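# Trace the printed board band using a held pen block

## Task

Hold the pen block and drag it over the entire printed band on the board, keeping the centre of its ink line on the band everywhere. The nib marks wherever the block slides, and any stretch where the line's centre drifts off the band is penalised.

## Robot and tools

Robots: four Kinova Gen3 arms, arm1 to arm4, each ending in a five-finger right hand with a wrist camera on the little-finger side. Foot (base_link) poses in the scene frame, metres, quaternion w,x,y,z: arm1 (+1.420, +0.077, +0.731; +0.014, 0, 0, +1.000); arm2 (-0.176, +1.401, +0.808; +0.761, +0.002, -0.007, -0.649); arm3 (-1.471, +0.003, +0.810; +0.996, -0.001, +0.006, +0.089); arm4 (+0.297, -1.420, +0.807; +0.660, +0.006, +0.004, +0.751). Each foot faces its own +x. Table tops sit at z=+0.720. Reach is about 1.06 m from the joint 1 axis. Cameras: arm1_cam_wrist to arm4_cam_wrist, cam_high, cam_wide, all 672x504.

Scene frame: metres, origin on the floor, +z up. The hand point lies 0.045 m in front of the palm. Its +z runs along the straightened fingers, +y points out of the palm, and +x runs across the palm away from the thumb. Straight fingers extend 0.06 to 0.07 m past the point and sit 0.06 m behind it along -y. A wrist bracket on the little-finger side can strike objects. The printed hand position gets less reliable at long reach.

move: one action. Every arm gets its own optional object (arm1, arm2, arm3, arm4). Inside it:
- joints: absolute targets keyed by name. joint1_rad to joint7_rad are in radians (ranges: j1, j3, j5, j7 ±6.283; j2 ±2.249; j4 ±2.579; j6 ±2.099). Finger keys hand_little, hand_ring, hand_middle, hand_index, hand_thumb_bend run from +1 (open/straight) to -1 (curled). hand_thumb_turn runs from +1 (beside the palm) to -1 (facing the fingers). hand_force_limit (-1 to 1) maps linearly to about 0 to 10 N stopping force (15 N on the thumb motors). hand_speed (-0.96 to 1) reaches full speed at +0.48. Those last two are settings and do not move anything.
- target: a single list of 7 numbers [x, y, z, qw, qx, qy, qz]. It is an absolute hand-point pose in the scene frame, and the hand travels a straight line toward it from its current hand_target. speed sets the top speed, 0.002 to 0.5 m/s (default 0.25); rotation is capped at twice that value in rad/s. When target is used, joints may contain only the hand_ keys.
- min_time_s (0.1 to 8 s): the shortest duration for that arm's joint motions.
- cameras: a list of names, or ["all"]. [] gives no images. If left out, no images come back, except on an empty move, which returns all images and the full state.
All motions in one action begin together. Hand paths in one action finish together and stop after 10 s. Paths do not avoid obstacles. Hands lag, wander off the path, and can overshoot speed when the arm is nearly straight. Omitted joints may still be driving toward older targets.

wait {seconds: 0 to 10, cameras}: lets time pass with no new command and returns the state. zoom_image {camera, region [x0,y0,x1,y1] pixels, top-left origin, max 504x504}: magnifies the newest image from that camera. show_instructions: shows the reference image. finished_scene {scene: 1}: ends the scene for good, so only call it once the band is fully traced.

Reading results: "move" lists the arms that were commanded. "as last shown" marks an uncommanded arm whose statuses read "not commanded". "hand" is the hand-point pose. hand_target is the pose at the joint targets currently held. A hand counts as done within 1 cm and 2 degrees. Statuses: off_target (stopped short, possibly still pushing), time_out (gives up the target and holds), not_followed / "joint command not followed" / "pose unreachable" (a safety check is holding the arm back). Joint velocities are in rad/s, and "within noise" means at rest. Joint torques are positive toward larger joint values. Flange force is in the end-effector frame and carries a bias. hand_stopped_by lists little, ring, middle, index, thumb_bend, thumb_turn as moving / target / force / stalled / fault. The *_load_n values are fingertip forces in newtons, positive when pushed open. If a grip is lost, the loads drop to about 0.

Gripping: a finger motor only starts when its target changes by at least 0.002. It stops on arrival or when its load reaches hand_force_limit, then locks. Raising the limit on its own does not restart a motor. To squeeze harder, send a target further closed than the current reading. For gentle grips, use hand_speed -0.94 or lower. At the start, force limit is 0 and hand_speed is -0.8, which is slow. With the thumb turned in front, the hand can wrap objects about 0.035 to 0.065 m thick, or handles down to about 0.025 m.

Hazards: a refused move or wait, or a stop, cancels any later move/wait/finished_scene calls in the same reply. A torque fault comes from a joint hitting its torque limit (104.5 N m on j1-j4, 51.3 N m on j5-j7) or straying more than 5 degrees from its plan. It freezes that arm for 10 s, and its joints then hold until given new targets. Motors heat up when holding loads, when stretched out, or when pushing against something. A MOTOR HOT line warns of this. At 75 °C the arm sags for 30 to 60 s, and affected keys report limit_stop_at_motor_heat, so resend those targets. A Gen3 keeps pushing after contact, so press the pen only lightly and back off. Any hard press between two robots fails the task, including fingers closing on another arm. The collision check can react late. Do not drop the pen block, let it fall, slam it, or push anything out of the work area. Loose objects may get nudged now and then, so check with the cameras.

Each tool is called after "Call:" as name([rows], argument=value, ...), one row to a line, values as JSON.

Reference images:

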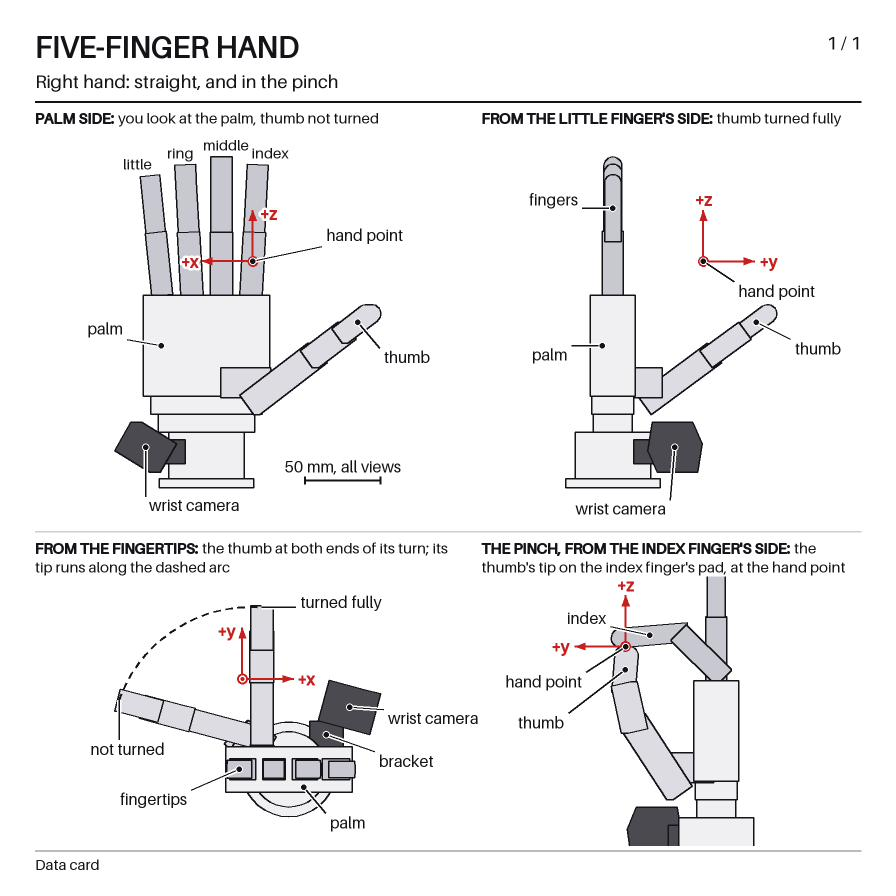

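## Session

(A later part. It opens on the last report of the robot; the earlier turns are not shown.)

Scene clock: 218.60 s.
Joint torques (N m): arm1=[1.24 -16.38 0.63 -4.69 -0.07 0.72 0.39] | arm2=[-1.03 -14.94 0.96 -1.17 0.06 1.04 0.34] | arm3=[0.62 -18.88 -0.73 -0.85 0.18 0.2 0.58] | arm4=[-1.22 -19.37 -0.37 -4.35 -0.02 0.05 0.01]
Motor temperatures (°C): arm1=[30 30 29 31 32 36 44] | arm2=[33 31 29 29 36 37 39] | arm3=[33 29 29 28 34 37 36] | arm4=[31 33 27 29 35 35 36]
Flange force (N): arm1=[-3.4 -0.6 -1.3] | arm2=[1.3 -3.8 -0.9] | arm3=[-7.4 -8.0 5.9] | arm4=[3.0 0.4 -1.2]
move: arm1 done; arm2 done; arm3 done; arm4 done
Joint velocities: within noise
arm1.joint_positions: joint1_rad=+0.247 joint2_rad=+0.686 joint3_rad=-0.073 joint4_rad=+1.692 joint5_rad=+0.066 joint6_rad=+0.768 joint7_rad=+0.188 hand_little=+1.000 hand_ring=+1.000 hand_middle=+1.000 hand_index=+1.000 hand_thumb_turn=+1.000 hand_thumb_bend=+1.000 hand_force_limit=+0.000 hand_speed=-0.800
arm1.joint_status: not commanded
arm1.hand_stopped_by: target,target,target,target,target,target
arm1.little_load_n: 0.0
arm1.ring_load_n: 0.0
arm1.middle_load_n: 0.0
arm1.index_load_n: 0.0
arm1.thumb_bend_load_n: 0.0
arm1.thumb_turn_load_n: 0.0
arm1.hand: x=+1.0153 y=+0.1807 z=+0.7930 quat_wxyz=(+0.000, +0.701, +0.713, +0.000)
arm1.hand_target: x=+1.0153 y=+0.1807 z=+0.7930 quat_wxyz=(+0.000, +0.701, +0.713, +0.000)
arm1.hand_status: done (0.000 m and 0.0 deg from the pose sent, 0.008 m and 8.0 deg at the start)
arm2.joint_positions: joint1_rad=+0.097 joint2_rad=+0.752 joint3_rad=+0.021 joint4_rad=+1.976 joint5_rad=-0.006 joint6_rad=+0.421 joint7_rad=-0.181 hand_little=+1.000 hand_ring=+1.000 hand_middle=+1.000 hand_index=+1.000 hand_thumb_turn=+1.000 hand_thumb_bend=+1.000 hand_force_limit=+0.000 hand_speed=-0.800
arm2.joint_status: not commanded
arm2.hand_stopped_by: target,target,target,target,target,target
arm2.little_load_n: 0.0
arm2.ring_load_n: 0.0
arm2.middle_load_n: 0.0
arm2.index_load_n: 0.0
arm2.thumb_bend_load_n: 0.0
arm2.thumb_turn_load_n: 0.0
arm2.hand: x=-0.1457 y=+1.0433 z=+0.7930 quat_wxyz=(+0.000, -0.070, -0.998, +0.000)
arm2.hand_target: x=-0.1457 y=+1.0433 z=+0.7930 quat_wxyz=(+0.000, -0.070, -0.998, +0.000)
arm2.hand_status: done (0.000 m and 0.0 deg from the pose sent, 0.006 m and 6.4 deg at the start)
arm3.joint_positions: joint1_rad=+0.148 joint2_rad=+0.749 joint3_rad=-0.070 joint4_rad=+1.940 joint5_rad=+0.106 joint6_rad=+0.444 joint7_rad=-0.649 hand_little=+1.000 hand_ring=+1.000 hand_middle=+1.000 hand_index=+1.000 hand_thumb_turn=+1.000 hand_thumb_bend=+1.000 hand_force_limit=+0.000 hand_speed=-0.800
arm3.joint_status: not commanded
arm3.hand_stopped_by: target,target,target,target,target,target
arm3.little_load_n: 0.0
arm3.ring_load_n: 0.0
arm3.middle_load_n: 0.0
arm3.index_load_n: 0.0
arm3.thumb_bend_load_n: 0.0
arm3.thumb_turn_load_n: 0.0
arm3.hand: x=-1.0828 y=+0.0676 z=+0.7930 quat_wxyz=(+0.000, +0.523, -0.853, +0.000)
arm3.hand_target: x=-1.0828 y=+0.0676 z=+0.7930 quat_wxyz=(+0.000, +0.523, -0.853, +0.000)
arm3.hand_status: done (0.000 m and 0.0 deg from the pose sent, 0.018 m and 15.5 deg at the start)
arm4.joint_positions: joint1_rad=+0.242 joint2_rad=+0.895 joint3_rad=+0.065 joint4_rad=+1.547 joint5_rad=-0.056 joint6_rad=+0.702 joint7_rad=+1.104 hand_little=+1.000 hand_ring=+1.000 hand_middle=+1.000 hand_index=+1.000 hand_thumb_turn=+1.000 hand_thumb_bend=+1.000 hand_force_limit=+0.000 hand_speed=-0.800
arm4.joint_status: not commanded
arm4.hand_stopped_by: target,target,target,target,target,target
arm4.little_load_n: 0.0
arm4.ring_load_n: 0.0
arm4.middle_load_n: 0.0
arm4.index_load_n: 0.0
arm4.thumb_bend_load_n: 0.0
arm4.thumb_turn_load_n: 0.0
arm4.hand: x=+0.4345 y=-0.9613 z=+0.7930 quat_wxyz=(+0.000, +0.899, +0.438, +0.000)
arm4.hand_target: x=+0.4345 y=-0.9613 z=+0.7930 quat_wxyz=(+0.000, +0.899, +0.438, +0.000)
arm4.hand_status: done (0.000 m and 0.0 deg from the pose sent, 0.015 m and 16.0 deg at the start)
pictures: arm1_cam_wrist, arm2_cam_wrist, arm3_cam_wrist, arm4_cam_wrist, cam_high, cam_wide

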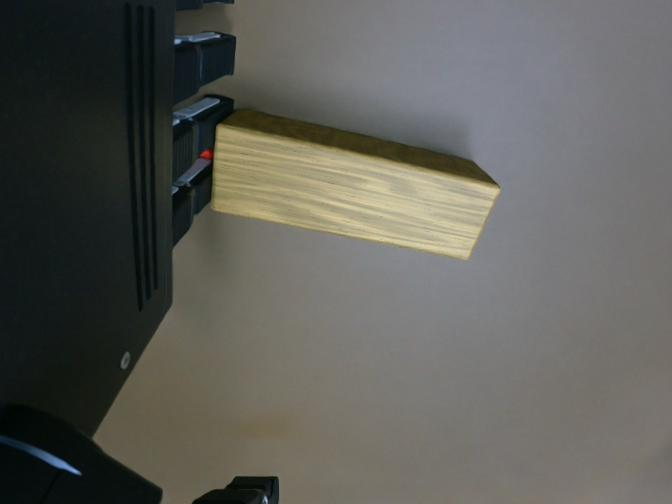

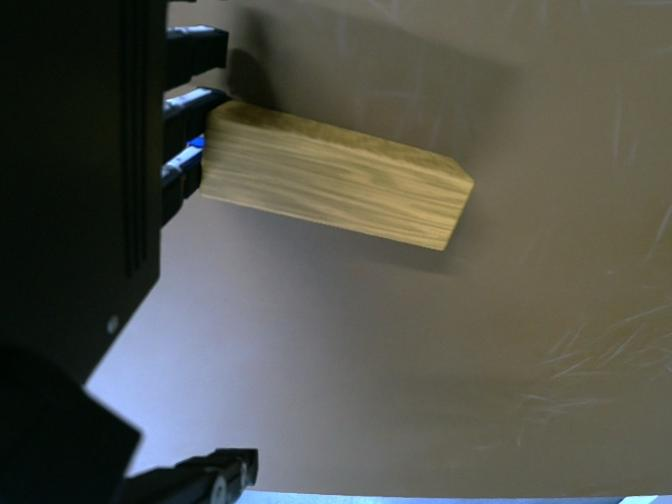

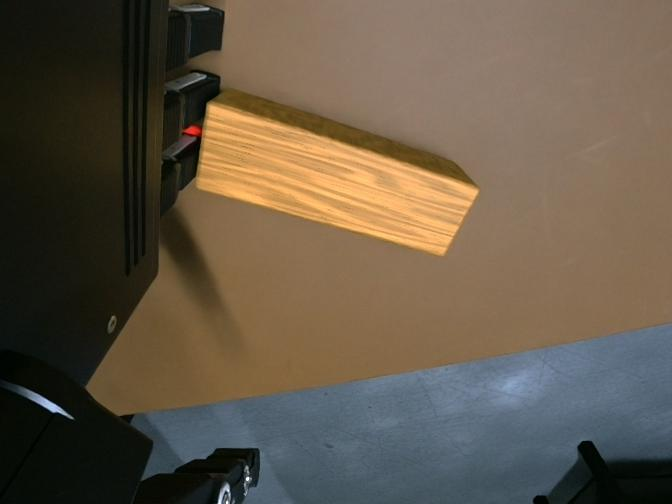

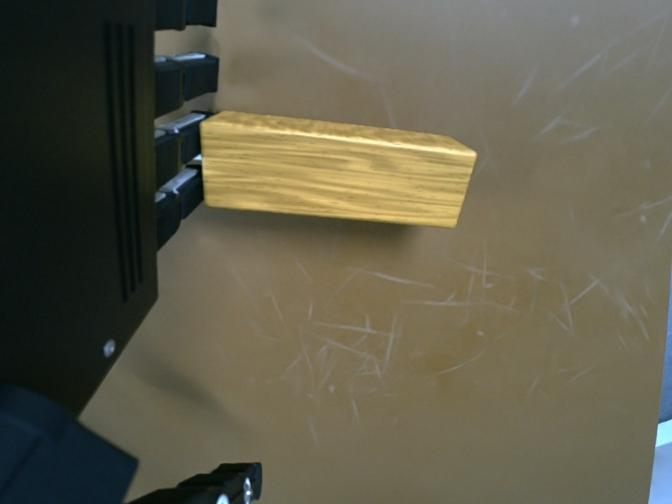

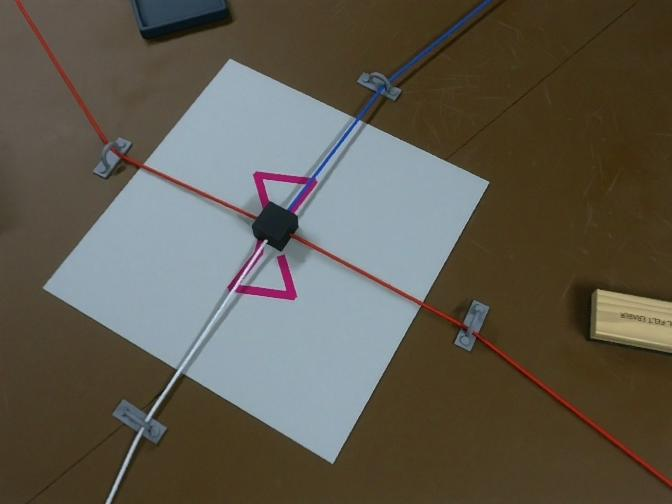

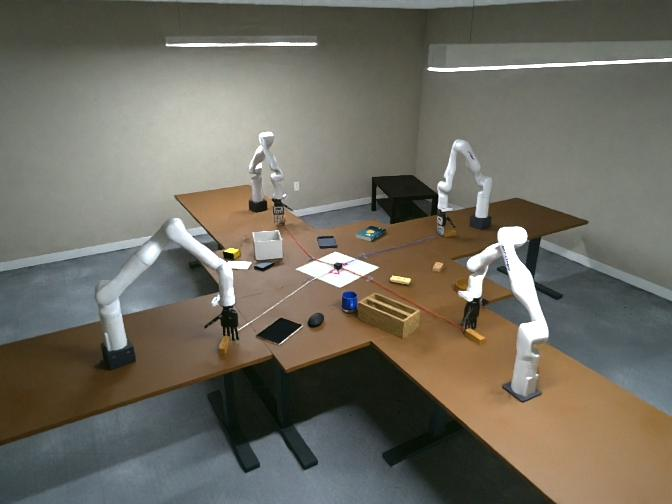

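Call:
move(arm1={"target": [1.0163, 0.1872, 0.793, 0, 0.6561, 0.7547, 0], "speed": 0.03}, arm2={"target": [-0.1511, 1.0451, 0.793, 0, 0.0175, 0.9998, 0], "speed": 0.03}, arm3={"target": [-1.091, 0.054, 0.793, 0, -0.6428, 0.7660, 0], "speed": 0.03}, arm4={"target": [0.4247, -0.972, 0.793, 0, 0.9483, 0.3173, 0], "speed": 0.03}, cameras=["all"])

Call:
zoom_image(camera="cam_high", region=[220, 160, 330, 305])

Scene clock: 227.60 s.
Joint torques (N m): arm1=[1.38 -16.32 0.6 -4.3 -0.03 0.95 0.4] | arm2=[-1.08 -14.98 0.77 -1.12 0.05 1.08 0.35] | arm3=[0.52 -19.18 -1.14 -0.97 0.17 0.23 0.61] | arm4=[-1.14 -19.19 0.07 -4.12 0.04 0.15 0.02]
Motor temperatures (°C): arm1=[30 30 29 31 32 36 44] | arm2=[33 31 29 29 36 37 39] | arm3=[33 29 29 28 34 37 36] | arm4=[30 33 27 29 35 35 36]
Flange force (N): arm1=[-3.2 -1.9 -1.2] | arm2=[1.7 -3.9 -1.1] | arm3=[-4.5 -9.8 6.4] | arm4=[3.2 -0.7 -1.2]
move: arm1 done; arm2 done; arm3 done; arm4 done
Joint velocities: within noise
arm1.joint_positions: joint1_rad=+0.264 joint2_rad=+0.690 joint3_rad=-0.106 joint4_rad=+1.684 joint5_rad=+0.096 joint6_rad=+0.774 joint7_rad=+0.281 hand_little=+1.000 hand_ring=+1.000 hand_middle=+1.000 hand_index=+1.000 hand_thumb_turn=+1.000 hand_thumb_bend=+1.000 hand_force_limit=+0.000 hand_speed=-0.800
arm1.joint_status: not commanded
arm1.hand_stopped_by: target,target,target,target,target,target
arm1.little_load_n: 0.0
arm1.ring_load_n: -0.5
arm1.middle_load_n: 0.0
arm1.index_load_n: 0.0
arm1.thumb_bend_load_n: 0.0
arm1.thumb_turn_load_n: 0.0
arm1.hand: x=+1.0163 y=+0.1872 z=+0.7930 quat_wxyz=(+0.000, +0.656, +0.755, +0.000)
arm1.hand_target: x=+1.0163 y=+0.1872 z=+0.7930 quat_wxyz=(+0.000, +0.656, +0.755, +0.000)
arm1.hand_status: done (0.000 m and 0.0 deg from the pose sent, 0.007 m and 7.0 deg at the start)
arm2.joint_positions: joint1_rad=+0.113 joint2_rad=+0.754 joint3_rad=-0.004 joint4_rad=+1.968 joint5_rad=+0.034 joint6_rad=+0.426 joint7_rad=-0.115 hand_little=+1.000 hand_ring=+1.000 hand_middle=+1.000 hand_index=+1.000 hand_thumb_turn=+1.000 hand_thumb_bend=+1.000 hand_force_limit=+0.000 hand_speed=-0.800
arm2.joint_status: not commanded
arm2.hand_stopped_by: target,target,target,target,target,target
arm2.little_load_n: 0.0
arm2.ring_load_n: 0.0
arm2.middle_load_n: 0.5
arm2.index_load_n: 0.0
arm2.thumb_bend_load_n: 0.0
arm2.thumb_turn_load_n: 0.0
arm2.hand: x=-0.1511 y=+1.0451 z=+0.7930 quat_wxyz=(+0.000, -0.018, -1.000, +0.000)
arm2.hand_target: x=-0.1511 y=+1.0451 z=+0.7930 quat_wxyz=(+0.000, -0.018, -1.000, +0.000)
arm2.hand_status: done (0.000 m and 0.0 deg from the pose sent, 0.006 m and 6.0 deg at the start)
arm3.joint_positions: joint1_rad=+0.198 joint2_rad=+0.758 joint3_rad=-0.143 joint4_rad=+1.917 joint5_rad=+0.215 joint6_rad=+0.468 joint7_rad=-0.450 hand_little=+1.000 hand_ring=+1.000 hand_middle=+1.000 hand_index=+1.000 hand_thumb_turn=+1.000 hand_thumb_bend=+1.000 hand_force_limit=+0.000 hand_speed=-0.800
arm3.joint_status: not commanded
arm3.hand_stopped_by: target,target,target,target,target,target
arm3.little_load_n: 0.0
arm3.ring_load_n: 0.0
arm3.middle_load_n: 0.0
arm3.index_load_n: 0.0
arm3.thumb_bend_load_n: 0.0
arm3.thumb_turn_load_n: 0.0
arm3.hand: x=-1.0910 y=+0.0540 z=+0.7930 quat_wxyz=(+0.000, +0.643, -0.766, +0.000)
arm3.hand_target: x=-1.0910 y=+0.0540 z=+0.7930 quat_wxyz=(+0.000, +0.643, -0.766, +0.000)
arm3.hand_status: done (0.000 m and 0.0 deg from the pose sent, 0.016 m and 17.0 deg at the start)
arm4.joint_positions: joint1_rad=+0.218 joint2_rad=+0.893 joint3_rad=+0.130 joint4_rad=+1.564 joint5_rad=-0.136 joint6_rad=+0.694 joint7_rad=+0.922 hand_little=+1.000 hand_ring=+1.000 hand_middle=+1.000 hand_index=+1.000 hand_thumb_turn=+1.000 hand_thumb_bend=+1.000 hand_force_limit=+0.000 hand_speed=-0.800
arm4.joint_status: not commanded
arm4.hand_stopped_by: target,target,target,target,target,target
arm4.little_load_n: 0.0
arm4.ring_load_n: 0.0
arm4.middle_load_n: 0.0
arm4.index_load_n: 0.0
arm4.thumb_bend_load_n: 0.0
arm4.thumb_turn_load_n: 0.0
arm4.hand: x=+0.4247 y=-0.9720 z=+0.7930 quat_wxyz=(+0.000, +0.948, +0.317, +0.000)
arm4.hand_target: x=+0.4247 y=-0.9720 z=+0.7930 quat_wxyz=(+0.000, +0.948, +0.317, +0.000)
arm4.hand_status: done (0.000 m and 0.0 deg from the pose sent, 0.015 m and 15.0 deg at the start)
pictures: arm1_cam_wrist, arm2_cam_wrist, arm3_cam_wrist, arm4_cam_wrist, cam_high, cam_wide

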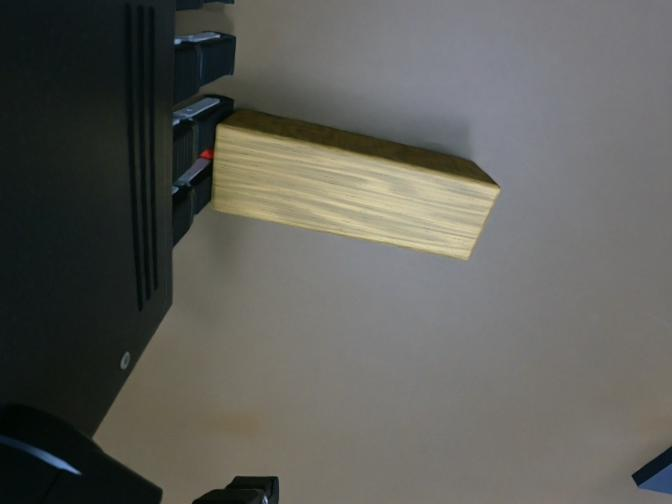

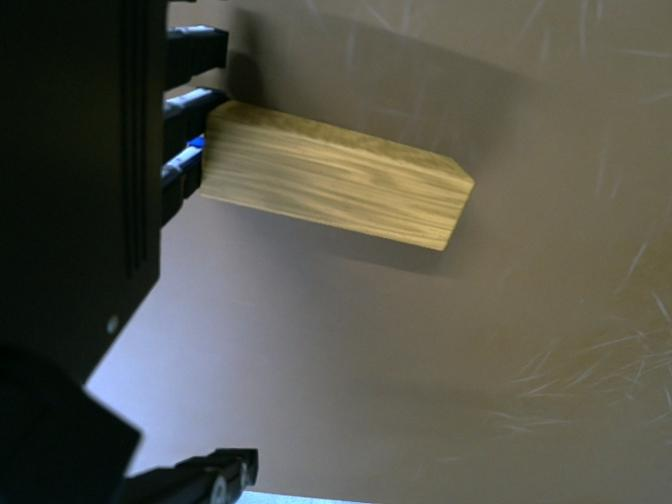

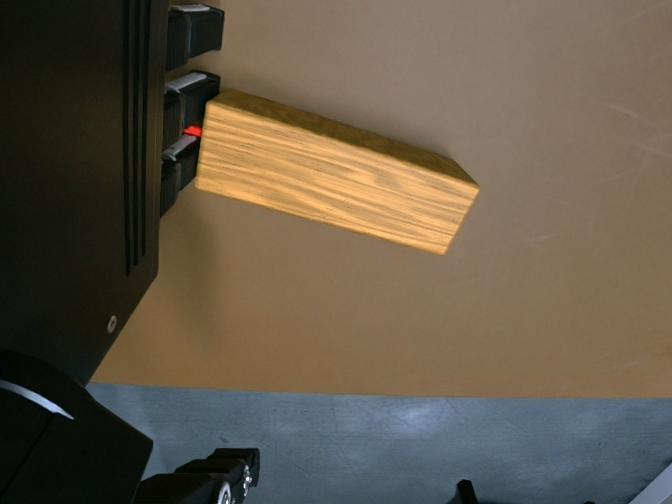

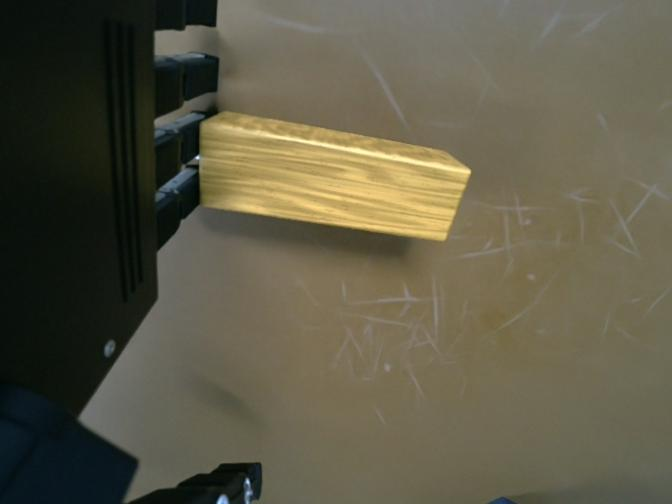

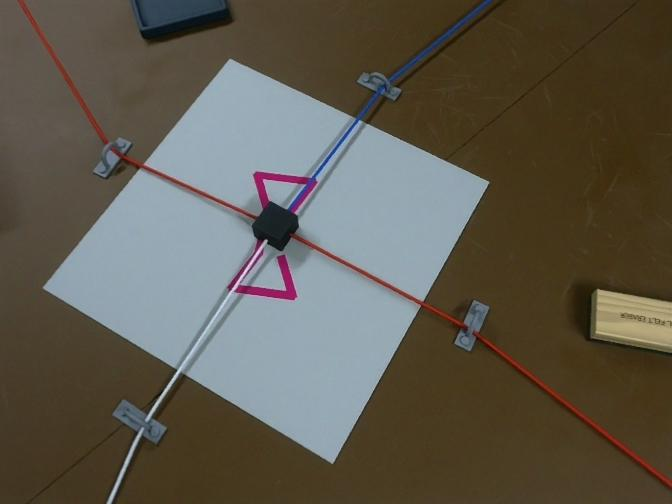

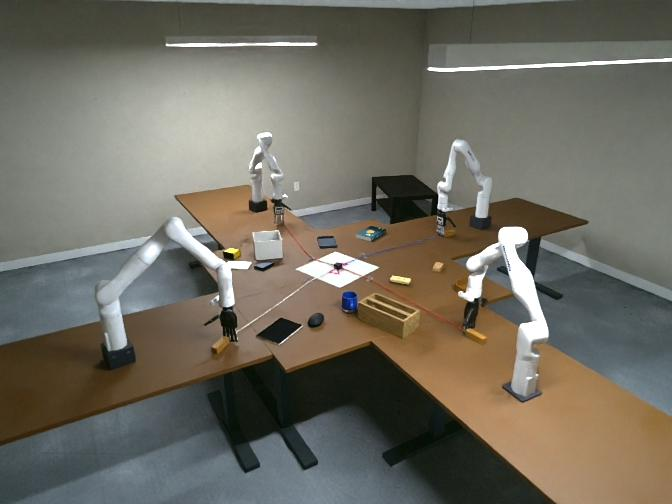

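Scaled by 3.476 from the camera's image (finer frame: 960x720).

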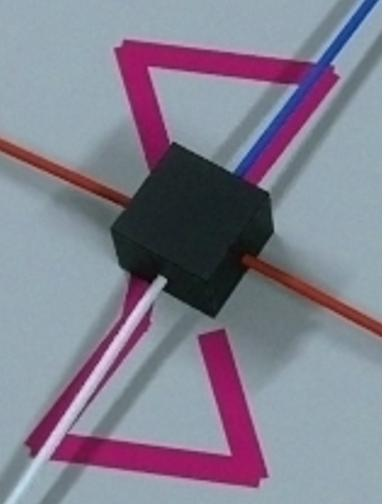

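Call:
zoom_image(camera="cam_high", region=[245, 195, 305, 258])

Scaled by 8.000 from the camera's image (finer frame: 960x720).

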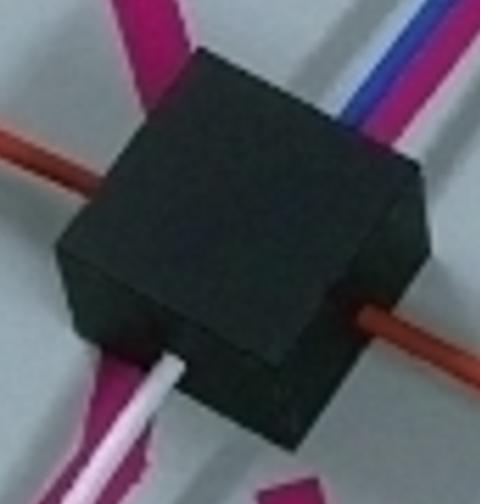

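Call:
zoom_image(camera="cam_high", region=[350, 60, 410, 110])

Call:
zoom_image(camera="cam_high", region=[105, 390, 175, 450])

Call:
zoom_image(camera="cam_high", region=[85, 125, 145, 185])

Call:
zoom_image(camera="cam_high", region=[445, 295, 505, 355])

Scaled by 8.400 from the camera's image (finer frame: 960x720).

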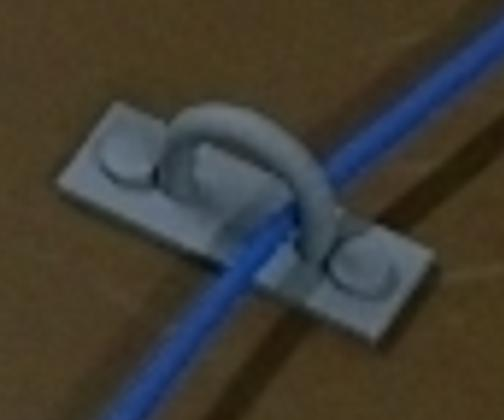

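Scaled by 7.200 from the camera's image (finer frame: 960x720).

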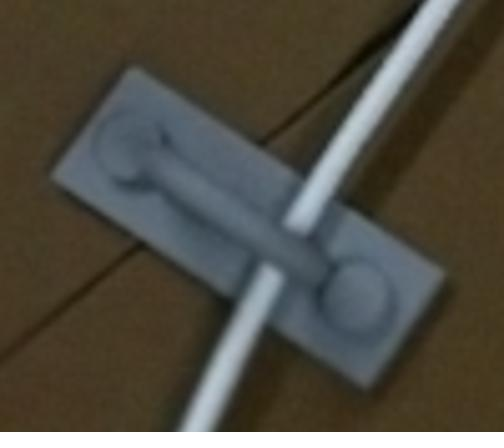

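Scaled by 8.400 from the camera's image (finer frame: 960x720).

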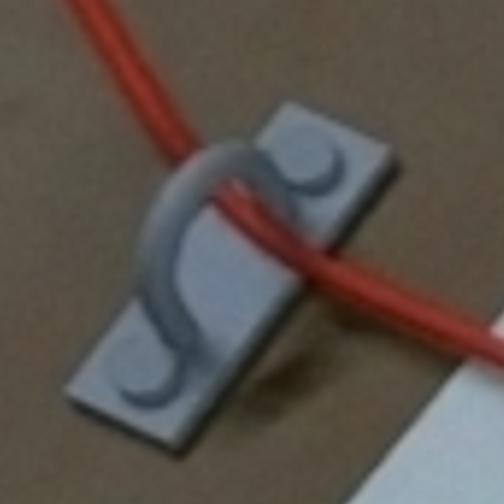

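Scaled by 8.400 from the camera's image (finer frame: 960x720).

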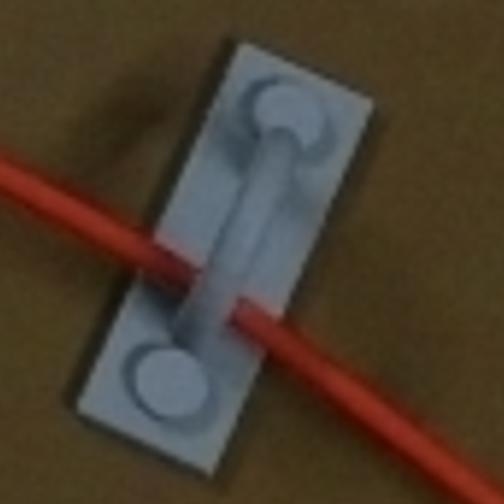

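Call:
move(arm1={"target": [1.0145, 0.1869, 0.793, 0, 0.6561, 0.7547, 0], "speed": 0.02}, arm2={"target": [-0.1504, 1.066, 0.793, 0, 0.0175, 0.9998, 0], "speed": 0.02}, arm3={"target": [-1.0875, 0.0534, 0.793, 0, -0.6428, 0.7660, 0], "speed": 0.02}, arm4={"target": [0.4126, -0.9533, 0.793, 0, 0.9483, 0.3173, 0], "speed": 0.02}, cameras=["cam_high", "arm2_cam_wrist", "arm4_cam_wrist"])

Call:
zoom_image(camera="cam_high", region=[225, 165, 325, 270])

Scene clock: 248.87 s.
Joint torques (N m): arm1=[0.87 -16.76 0.06 -5.81 -0.28 -0.03 0.36] | arm2=[-1.12 -14.44 0.79 -1.12 0.04 0.88 0.39] | arm3=[0.61 -19.43 -1.1 -1.45 0.19 -0.04 0.57] | arm4=[-1.39 -19.9 -0.06 -4.67 -0.04 -0.07 0.01]
Motor temperatures (°C): arm1=[30 30 29 31 32 36 44] | arm2=[33 31 29 29 36 37 39] | arm3=[32 29 29 28 33 37 36] | arm4=[30 33 27 29 35 35 36]
Flange force (N): arm1=[-3.3 1.2 -1.8] | arm2=[1.9 -3.3 -1.3] | arm3=[-4.5 -9.3 6.1] | arm4=[3.2 -0.3 -1.2]
move: arm1 done; arm2 done; arm3 done; arm4 done
Joint velocities: within noise
arm1.joint_positions: joint1_rad=+0.263 joint2_rad=+0.692 joint3_rad=-0.106 joint4_rad=+1.678 joint5_rad=+0.096 joint6_rad=+0.777 joint7_rad=+0.280 hand_little=+1.000 hand_ring=+1.000 hand_middle=+1.000 hand_index=+1.000 hand_thumb_turn=+1.000 hand_thumb_bend=+1.000 hand_force_limit=+0.000 hand_speed=-0.800
arm1.joint_status: not commanded
arm1.hand_stopped_by: target,target,target,target,target,target
arm1.little_load_n: 0.0
arm1.ring_load_n: 0.0
arm1.middle_load_n: 0.0
arm1.index_load_n: -0.5
arm1.thumb_bend_load_n: 0.0
arm1.thumb_turn_load_n: 0.0
arm1.hand: x=+1.0145 y=+0.1869 z=+0.7930 quat_wxyz=(+0.000, +0.656, +0.755, +0.000)
arm1.hand_target: x=+1.0145 y=+0.1869 z=+0.7930 quat_wxyz=(+0.000, +0.656, +0.755, +0.000)
arm1.hand_status: done (0.000 m and 0.0 deg from the pose sent, 0.002 m and 0.0 deg at the start)
arm2.joint_positions: joint1_rad=+0.107 joint2_rad=+0.733 joint3_rad=-0.002 joint4_rad=+2.039 joint5_rad=+0.035 joint6_rad=+0.377 joint7_rad=-0.121 hand_little=+1.000 hand_ring=+1.000 hand_middle=+1.000 hand_index=+1.000 hand_thumb_turn=+1.000 hand_thumb_bend=+1.000 hand_force_limit=+0.000 hand_speed=-0.800
arm2.joint_status: not commanded
arm2.hand_stopped_by: target,target,target,target,target,target
arm2.little_load_n: 0.0
arm2.ring_load_n: 0.0
arm2.middle_load_n: 0.0
arm2.index_load_n: 0.0
arm2.thumb_bend_load_n: 0.0
arm2.thumb_turn_load_n: 0.0
arm2.hand: x=-0.1504 y=+1.0660 z=+0.7930 quat_wxyz=(+0.000, -0.018, -1.000, +0.000)
arm2.hand_target: x=-0.1504 y=+1.0660 z=+0.7930 quat_wxyz=(+0.000, -0.018, -1.000, +0.000)
arm2.hand_status: done (0.000 m and 0.0 deg from the pose sent, 0.021 m and 0.0 deg at the start)
arm3.joint_positions: joint1_rad=+0.201 joint2_rad=+0.762 joint3_rad=-0.145 joint4_rad=+1.905 joint5_rad=+0.215 joint6_rad=+0.476 joint7_rad=-0.447 hand_little=+1.000 hand_ring=+1.000 hand_middle=+1.000 hand_index=+1.000 hand_thumb_turn=+1.000 hand_thumb_bend=+1.000 hand_force_limit=+0.000 hand_speed=-0.800
arm3.joint_status: not commanded
arm3.hand_stopped_by: target,target,target,target,target,target
arm3.little_load_n: 0.0
arm3.ring_load_n: 0.0
arm3.middle_load_n: 0.0
arm3.index_load_n: 0.0
arm3.thumb_bend_load_n: 0.0
arm3.thumb_turn_load_n: 0.0
arm3.hand: x=-1.0875 y=+0.0534 z=+0.7930 quat_wxyz=(+0.000, +0.643, -0.766, +0.000)
arm3.hand_target: x=-1.0875 y=+0.0534 z=+0.7930 quat_wxyz=(+0.000, +0.643, -0.766, +0.000)
arm3.hand_status: done (0.000 m and 0.0 deg from the pose sent, 0.004 m and 0.0 deg at the start)
arm4.joint_positions: joint1_rad=+0.190 joint2_rad=+0.918 joint3_rad=+0.135 joint4_rad=+1.500 joint5_rad=-0.139 joint6_rad=+0.734 joint7_rad=+0.893 hand_little=+1.000 hand_ring=+1.000 hand_middle=+1.000 hand_index=+1.000 hand_thumb_turn=+1.000 hand_thumb_bend=+1.000 hand_force_limit=+0.000 hand_speed=-0.800
arm4.joint_status: not commanded
arm4.hand_stopped_by: target,target,target,target,target,target
arm4.little_load_n: 0.0
arm4.ring_load_n: 0.0
arm4.middle_load_n: 0.0
arm4.index_load_n: 0.0
arm4.thumb_bend_load_n: 0.0
arm4.thumb_turn_load_n: 0.0
arm4.hand: x=+0.4126 y=-0.9533 z=+0.7930 quat_wxyz=(+0.000, +0.948, +0.317, +0.000)
arm4.hand_target: x=+0.4126 y=-0.9533 z=+0.7930 quat_wxyz=(+0.000, +0.948, +0.317, +0.000)
arm4.hand_status: done (0.000 m and 0.0 deg from the pose sent, 0.022 m and 0.0 deg at the start)
pictures: arm2_cam_wrist, arm4_cam_wrist, cam_high

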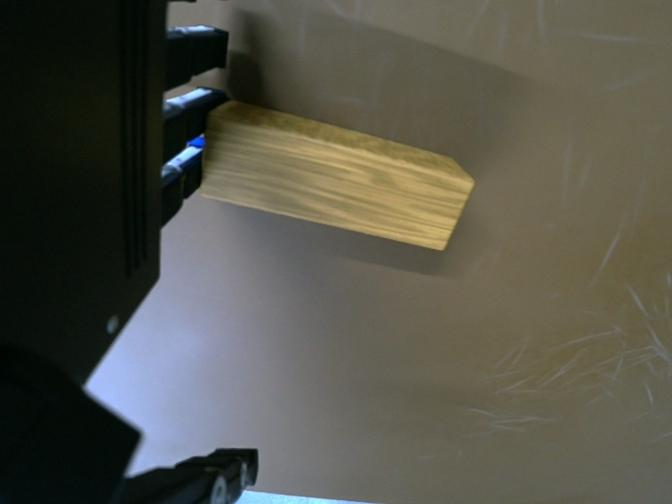

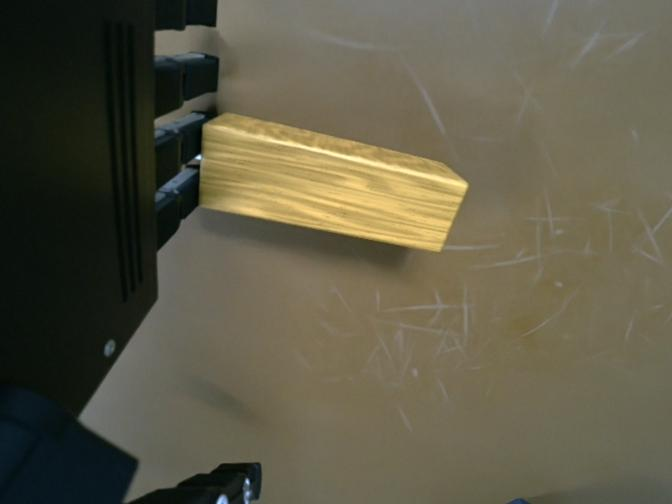

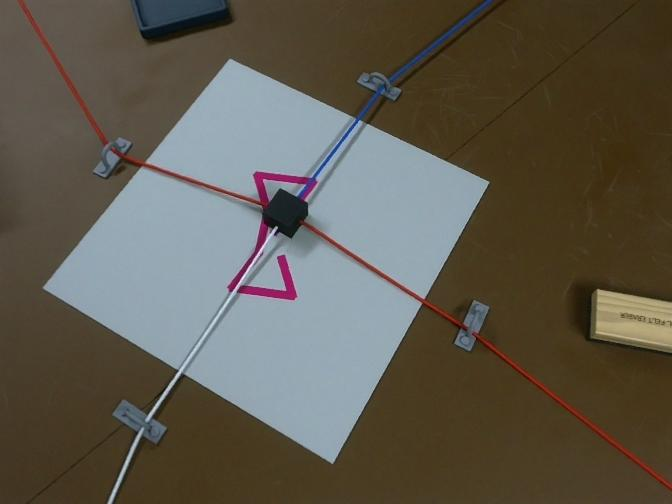

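Scaled by 4.800 from the camera's image (finer frame: 960x720).

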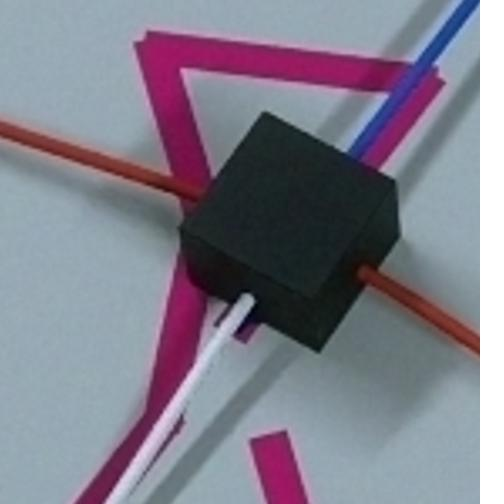

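Call:
move(arm1={"target": [1.0124, 0.1867, 0.793, 0, 0.6561, 0.7547, 0], "speed": 0.02}, arm2={"target": [-0.1496, 1.087, 0.793, 0, 0.0175, 0.9998, 0], "speed": 0.02}, arm3={"target": [-1.0834, 0.0527, 0.793, 0, -0.6428, 0.7660, 0], "speed": 0.02}, arm4={"target": [0.4011, -0.9357, 0.793, 0, 0.9483, 0.3173, 0], "speed": 0.02}, cameras=["cam_high"])

Call:
zoom_image(camera="cam_high", region=[235, 155, 335, 260])

Scene clock: 258.00 s.
Joint torques (N m): arm1=[0.89 -16.87 0.06 -5.8 -0.23 0 0.35] | arm2=[-1.09 -13.81 0.77 -0.67 0.03 0.9 0.37] | arm3=[0.65 -19.53 -1.07 -1.59 0.22 -0.04 0.57] | arm4=[-1.36 -20.38 0 -4.9 -0.07 -0.06 0.02]
Motor temperatures (°C): arm1=[30 30 29 31 32 36 44] | arm2=[33 31 29 29 36 37 39] | arm3=[32 29 29 28 33 37 36] | arm4=[30 33 27 29 35 35 36]
Flange force (N): arm1=[-3.3 1.1 -1.6] | arm2=[2.0 -3.5 -1.2] | arm3=[-4.5 -9.1 5.9] | arm4=[3.1 -0.4 -1.2]
move: arm1 done; arm2 done; arm3 done; arm4 done
Joint velocities: within noise
arm1.joint_positions: joint1_rad=+0.261 joint2_rad=+0.696 joint3_rad=-0.106 joint4_rad=+1.671 joint5_rad=+0.096 joint6_rad=+0.781 joint7_rad=+0.279 hand_little=+1.000 hand_ring=+1.000 hand_middle=+1.000 hand_index=+1.000 hand_thumb_turn=+1.000 hand_thumb_bend=+1.000 hand_force_limit=+0.000 hand_speed=-0.800
arm1.joint_status: not commanded
arm1.hand_stopped_by: target,target,target,target,target,target
arm1.little_load_n: 0.0
arm1.ring_load_n: 0.0
arm1.middle_load_n: 0.0
arm1.index_load_n: 0.0
arm1.thumb_bend_load_n: 0.0
arm1.thumb_turn_load_n: 0.0
arm1.hand: x=+1.0124 y=+0.1867 z=+0.7930 quat_wxyz=(+0.000, +0.656, +0.755, +0.000)
arm1.hand_target: x=+1.0124 y=+0.1867 z=+0.7930 quat_wxyz=(+0.000, +0.656, +0.755, +0.000)
arm1.hand_status: done (0.000 m and 0.0 deg from the pose sent, 0.002 m and 0.0 deg at the start)
arm2.joint_positions: joint1_rad=+0.101 joint2_rad=+0.713 joint3_rad=+0.000 joint4_rad=+2.109 joint5_rad=+0.036 joint6_rad=+0.327 joint7_rad=-0.127 hand_little=+1.000 hand_ring=+1.000 hand_middle=+1.000 hand_index=+1.000 hand_thumb_turn=+1.000 hand_thumb_bend=+1.000 hand_force_limit=+0.000 hand_speed=-0.800
arm2.joint_status: not commanded
arm2.hand_stopped_by: target,target,target,target,target,target
arm2.little_load_n: 0.0
arm2.ring_load_n: 0.0
arm2.middle_load_n: 0.0
arm2.index_load_n: 0.0
arm2.thumb_bend_load_n: 0.0
arm2.thumb_turn_load_n: 0.0
arm2.hand: x=-0.1496 y=+1.0870 z=+0.7930 quat_wxyz=(+0.000, -0.018, -1.000, +0.000)
arm2.hand_target: x=-0.1496 y=+1.0870 z=+0.7930 quat_wxyz=(+0.000, -0.018, -1.000, +0.000)
arm2.hand_status: done (0.000 m and 0.0 deg from the pose sent, 0.021 m and 0.0 deg at the start)
arm3.joint_positions: joint1_rad=+0.204 joint2_rad=+0.767 joint3_rad=-0.146 joint4_rad=+1.891 joint5_rad=+0.214 joint6_rad=+0.486 joint7_rad=-0.443 hand_little=+1.000 hand_ring=+1.000 hand_middle=+1.000 hand_index=+1.000 hand_thumb_turn=+1.000 hand_thumb_bend=+1.000 hand_force_limit=+0.000 hand_speed=-0.800
arm3.joint_status: not commanded
arm3.hand_stopped_by: target,target,target,target,target,target
arm3.little_load_n: 0.0
arm3.ring_load_n: 0.0
arm3.middle_load_n: 0.0
arm3.index_load_n: 0.0
arm3.thumb_bend_load_n: 0.0
arm3.thumb_turn_load_n: 0.0
arm3.hand: x=-1.0834 y=+0.0527 z=+0.7930 quat_wxyz=(+0.000, +0.643, -0.766, +0.000)
arm3.hand_target: x=-1.0834 y=+0.0527 z=+0.7930 quat_wxyz=(+0.000, +0.643, -0.766, +0.000)
arm3.hand_status: done (0.000 m and 0.0 deg from the pose sent, 0.004 m and 0.0 deg at the start)
arm4.joint_positions: joint1_rad=+0.165 joint2_rad=+0.944 joint3_rad=+0.140 joint4_rad=+1.435 joint5_rad=-0.142 joint6_rad=+0.773 joint7_rad=+0.866 hand_little=+1.000 hand_ring=+1.000 hand_middle=+1.000 hand_index=+1.000 hand_thumb_turn=+1.000 hand_thumb_bend=+1.000 hand_force_limit=+0.000 hand_speed=-0.800
arm4.joint_status: not commanded
arm4.hand_stopped_by: target,target,target,target,target,target
arm4.little_load_n: 0.0
arm4.ring_load_n: 0.0
arm4.middle_load_n: 0.0
arm4.index_load_n: 0.0
arm4.thumb_bend_load_n: 0.0
arm4.thumb_turn_load_n: 0.0
arm4.hand: x=+0.4011 y=-0.9357 z=+0.7930 quat_wxyz=(+0.000, +0.948, +0.317, +0.000)
arm4.hand_target: x=+0.4011 y=-0.9357 z=+0.7930 quat_wxyz=(+0.000, +0.948, +0.317, +0.000)
arm4.hand_status: done (0.000 m and 0.0 deg from the pose sent, 0.021 m and 0.0 deg at the start)

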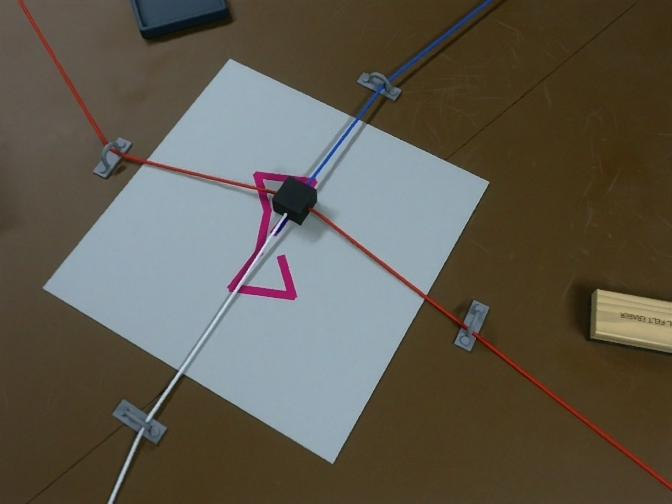

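Scaled by 4.800 from the camera's image (finer frame: 960x720).

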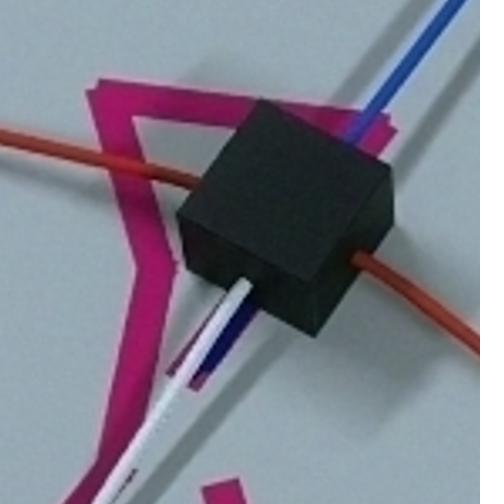

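Call:
zoom_image(camera="cam_high", region=[262, 208, 302, 243])

Scaled by 12.600 from the camera's image (finer frame: 960x720).

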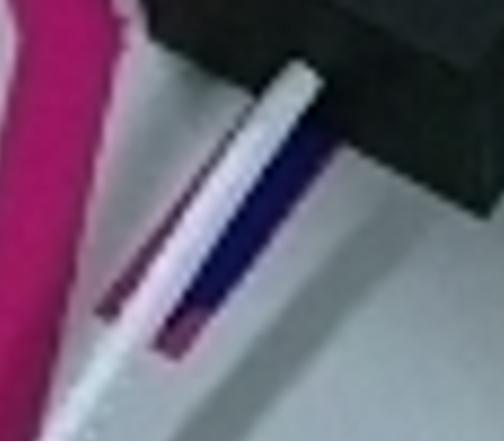

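Call:
move(arm1={"target": [1.0087, 0.1861, 0.793, 0, 0.6561, 0.7547, 0], "speed": 0.02}, arm2={"target": [-0.1489, 1.1078, 0.793, 0, 0.0175, 0.9998, 0], "speed": 0.02}, arm3={"target": [-1.0768, 0.0516, 0.793, 0, -0.6428, 0.7660, 0], "speed": 0.02}, arm4={"target": [0.3897, -0.9182, 0.793, 0, 0.9483, 0.3173, 0], "speed": 0.02}, cameras=["cam_high"])

Call:
zoom_image(camera="cam_high", region=[245, 145, 345, 250])

Scene clock: 268.27 s.
Joint torques (N m): arm1=[0.87 -16.98 0.08 -5.85 -0.25 -0.01 0.32] | arm2=[-1.03 -13.12 0.76 -0.15 0.04 0.83 0.34] | arm3=[0.66 -19.76 -1.14 -1.64 0.21 -0.06 0.59] | arm4=[-1.4 -20.94 0.05 -5.13 -0.06 -0.06 0.01]
Motor temperatures (°C): arm1=[30 30 29 31 32 36 44] | arm2=[33 31 29 29 36 37 39] | arm3=[32 29 29 28 33 37 36] | arm4=[30 33 27 29 35 35 36]
Flange force (N): arm1=[-3.2 1.2 -1.7] | arm2=[2.0 -4.1 -1.6] | arm3=[-4.6 -9.5 5.8] | arm4=[3.2 -0.6 -1.1]
move: arm1 done; arm2 done; arm3 done; arm4 done
Joint velocities: within noise
arm1.joint_positions: joint1_rad=+0.258 joint2_rad=+0.701 joint3_rad=-0.106 joint4_rad=+1.658 joint5_rad=+0.096 joint6_rad=+0.788 joint7_rad=+0.277 hand_little=+1.000 hand_ring=+1.000 hand_middle=+1.000 hand_index=+1.000 hand_thumb_turn=+1.000 hand_thumb_bend=+1.000 hand_force_limit=+0.000 hand_speed=-0.800
arm1.joint_status: not commanded
arm1.hand_stopped_by: target,target,target,target,target,target
arm1.little_load_n: 0.0
arm1.ring_load_n: 0.0
arm1.middle_load_n: 0.0
arm1.index_load_n: 0.0
arm1.thumb_bend_load_n: 0.0
arm1.thumb_turn_load_n: 0.0
arm1.hand: x=+1.0087 y=+0.1861 z=+0.7930 quat_wxyz=(+0.000, +0.656, +0.755, +0.000)
arm1.hand_target: x=+1.0087 y=+0.1861 z=+0.7930 quat_wxyz=(+0.000, +0.656, +0.755, +0.000)
arm1.hand_status: done (0.000 m and 0.0 deg from the pose sent, 0.004 m and 0.0 deg at the start)
arm2.joint_positions: joint1_rad=+0.093 joint2_rad=+0.696 joint3_rad=+0.003 joint4_rad=+2.177 joint5_rad=+0.036 joint6_rad=+0.276 joint7_rad=-0.133 hand_little=+1.000 hand_ring=+1.000 hand_middle=+1.000 hand_index=+1.000 hand_thumb_turn=+1.000 hand_thumb_bend=+1.000 hand_force_limit=+0.000 hand_speed=-0.800
arm2.joint_status: not commanded
arm2.hand_stopped_by: target,target,target,target,target,target
arm2.little_load_n: -0.5
arm2.ring_load_n: 0.0
arm2.middle_load_n: 0.5
arm2.index_load_n: 0.0
arm2.thumb_bend_load_n: 0.0
arm2.thumb_turn_load_n: 0.0
arm2.hand: x=-0.1489 y=+1.1078 z=+0.7930 quat_wxyz=(+0.000, -0.017, -1.000, +0.000)
arm2.hand_target: x=-0.1489 y=+1.1078 z=+0.7930 quat_wxyz=(+0.000, -0.017, -1.000, +0.000)
arm2.hand_status: done (0.000 m and 0.0 deg from the pose sent, 0.021 m and 0.0 deg at the start)
arm3.joint_positions: joint1_rad=+0.209 joint2_rad=+0.775 joint3_rad=-0.149 joint4_rad=+1.868 joint5_rad=+0.213 joint6_rad=+0.502 joint7_rad=-0.437 hand_little=+1.000 hand_ring=+1.000 hand_middle=+1.000 hand_index=+1.000 hand_thumb_turn=+1.000 hand_thumb_bend=+1.000 hand_force_limit=+0.000 hand_speed=-0.800
arm3.joint_status: not commanded
arm3.hand_stopped_by: target,target,target,target,target,target
arm3.little_load_n: 0.0
arm3.ring_load_n: 0.0
arm3.middle_load_n: 0.0
arm3.index_load_n: 0.0
arm3.thumb_bend_load_n: 0.0
arm3.thumb_turn_load_n: 0.0
arm3.hand: x=-1.0768 y=+0.0516 z=+0.7930 quat_wxyz=(+0.000, +0.643, -0.766, +0.000)
arm3.hand_target: x=-1.0768 y=+0.0516 z=+0.7930 quat_wxyz=(+0.000, +0.643, -0.766, +0.000)
arm3.hand_status: done (0.000 m and 0.0 deg from the pose sent, 0.007 m and 0.0 deg at the start)
arm4.joint_positions: joint1_rad=+0.143 joint2_rad=+0.971 joint3_rad=+0.144 joint4_rad=+1.367 joint5_rad=-0.144 joint6_rad=+0.814 joint7_rad=+0.841 hand_little=+1.000 hand_ring=+1.000 hand_middle=+1.000 hand_index=+1.000 hand_thumb_turn=+1.000 hand_thumb_bend=+1.000 hand_force_limit=+0.000 hand_speed=-0.800
arm4.joint_status: not commanded
arm4.hand_stopped_by: target,target,target,target,target,target
arm4.little_load_n: 0.0
arm4.ring_load_n: 0.0
arm4.middle_load_n: 0.0
arm4.index_load_n: 0.0
arm4.thumb_bend_load_n: 0.0
arm4.thumb_turn_load_n: 0.5
arm4.hand: x=+0.3897 y=-0.9182 z=+0.7930 quat_wxyz=(+0.000, +0.948, +0.317, +0.000)
arm4.hand_target: x=+0.3897 y=-0.9182 z=+0.7930 quat_wxyz=(+0.000, +0.948, +0.317, +0.000)
arm4.hand_status: done (0.000 m and 0.0 deg from the pose sent, 0.021 m and 0.0 deg at the start)

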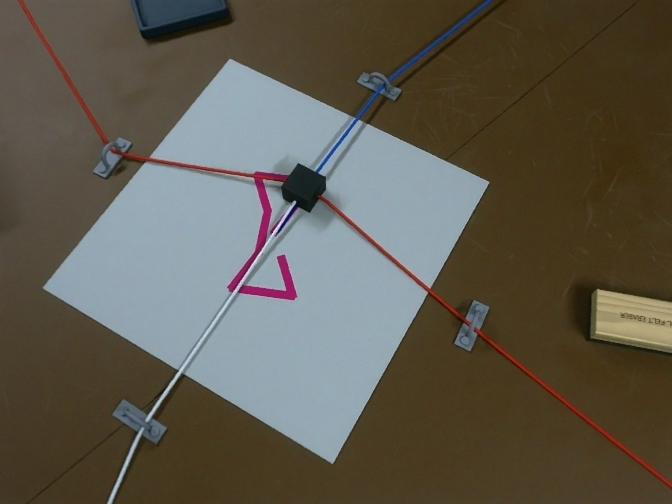

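Scaled by 4.800 from the camera's image (finer frame: 960x720).

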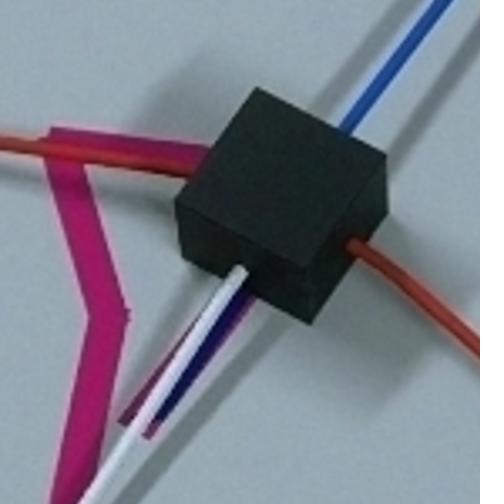

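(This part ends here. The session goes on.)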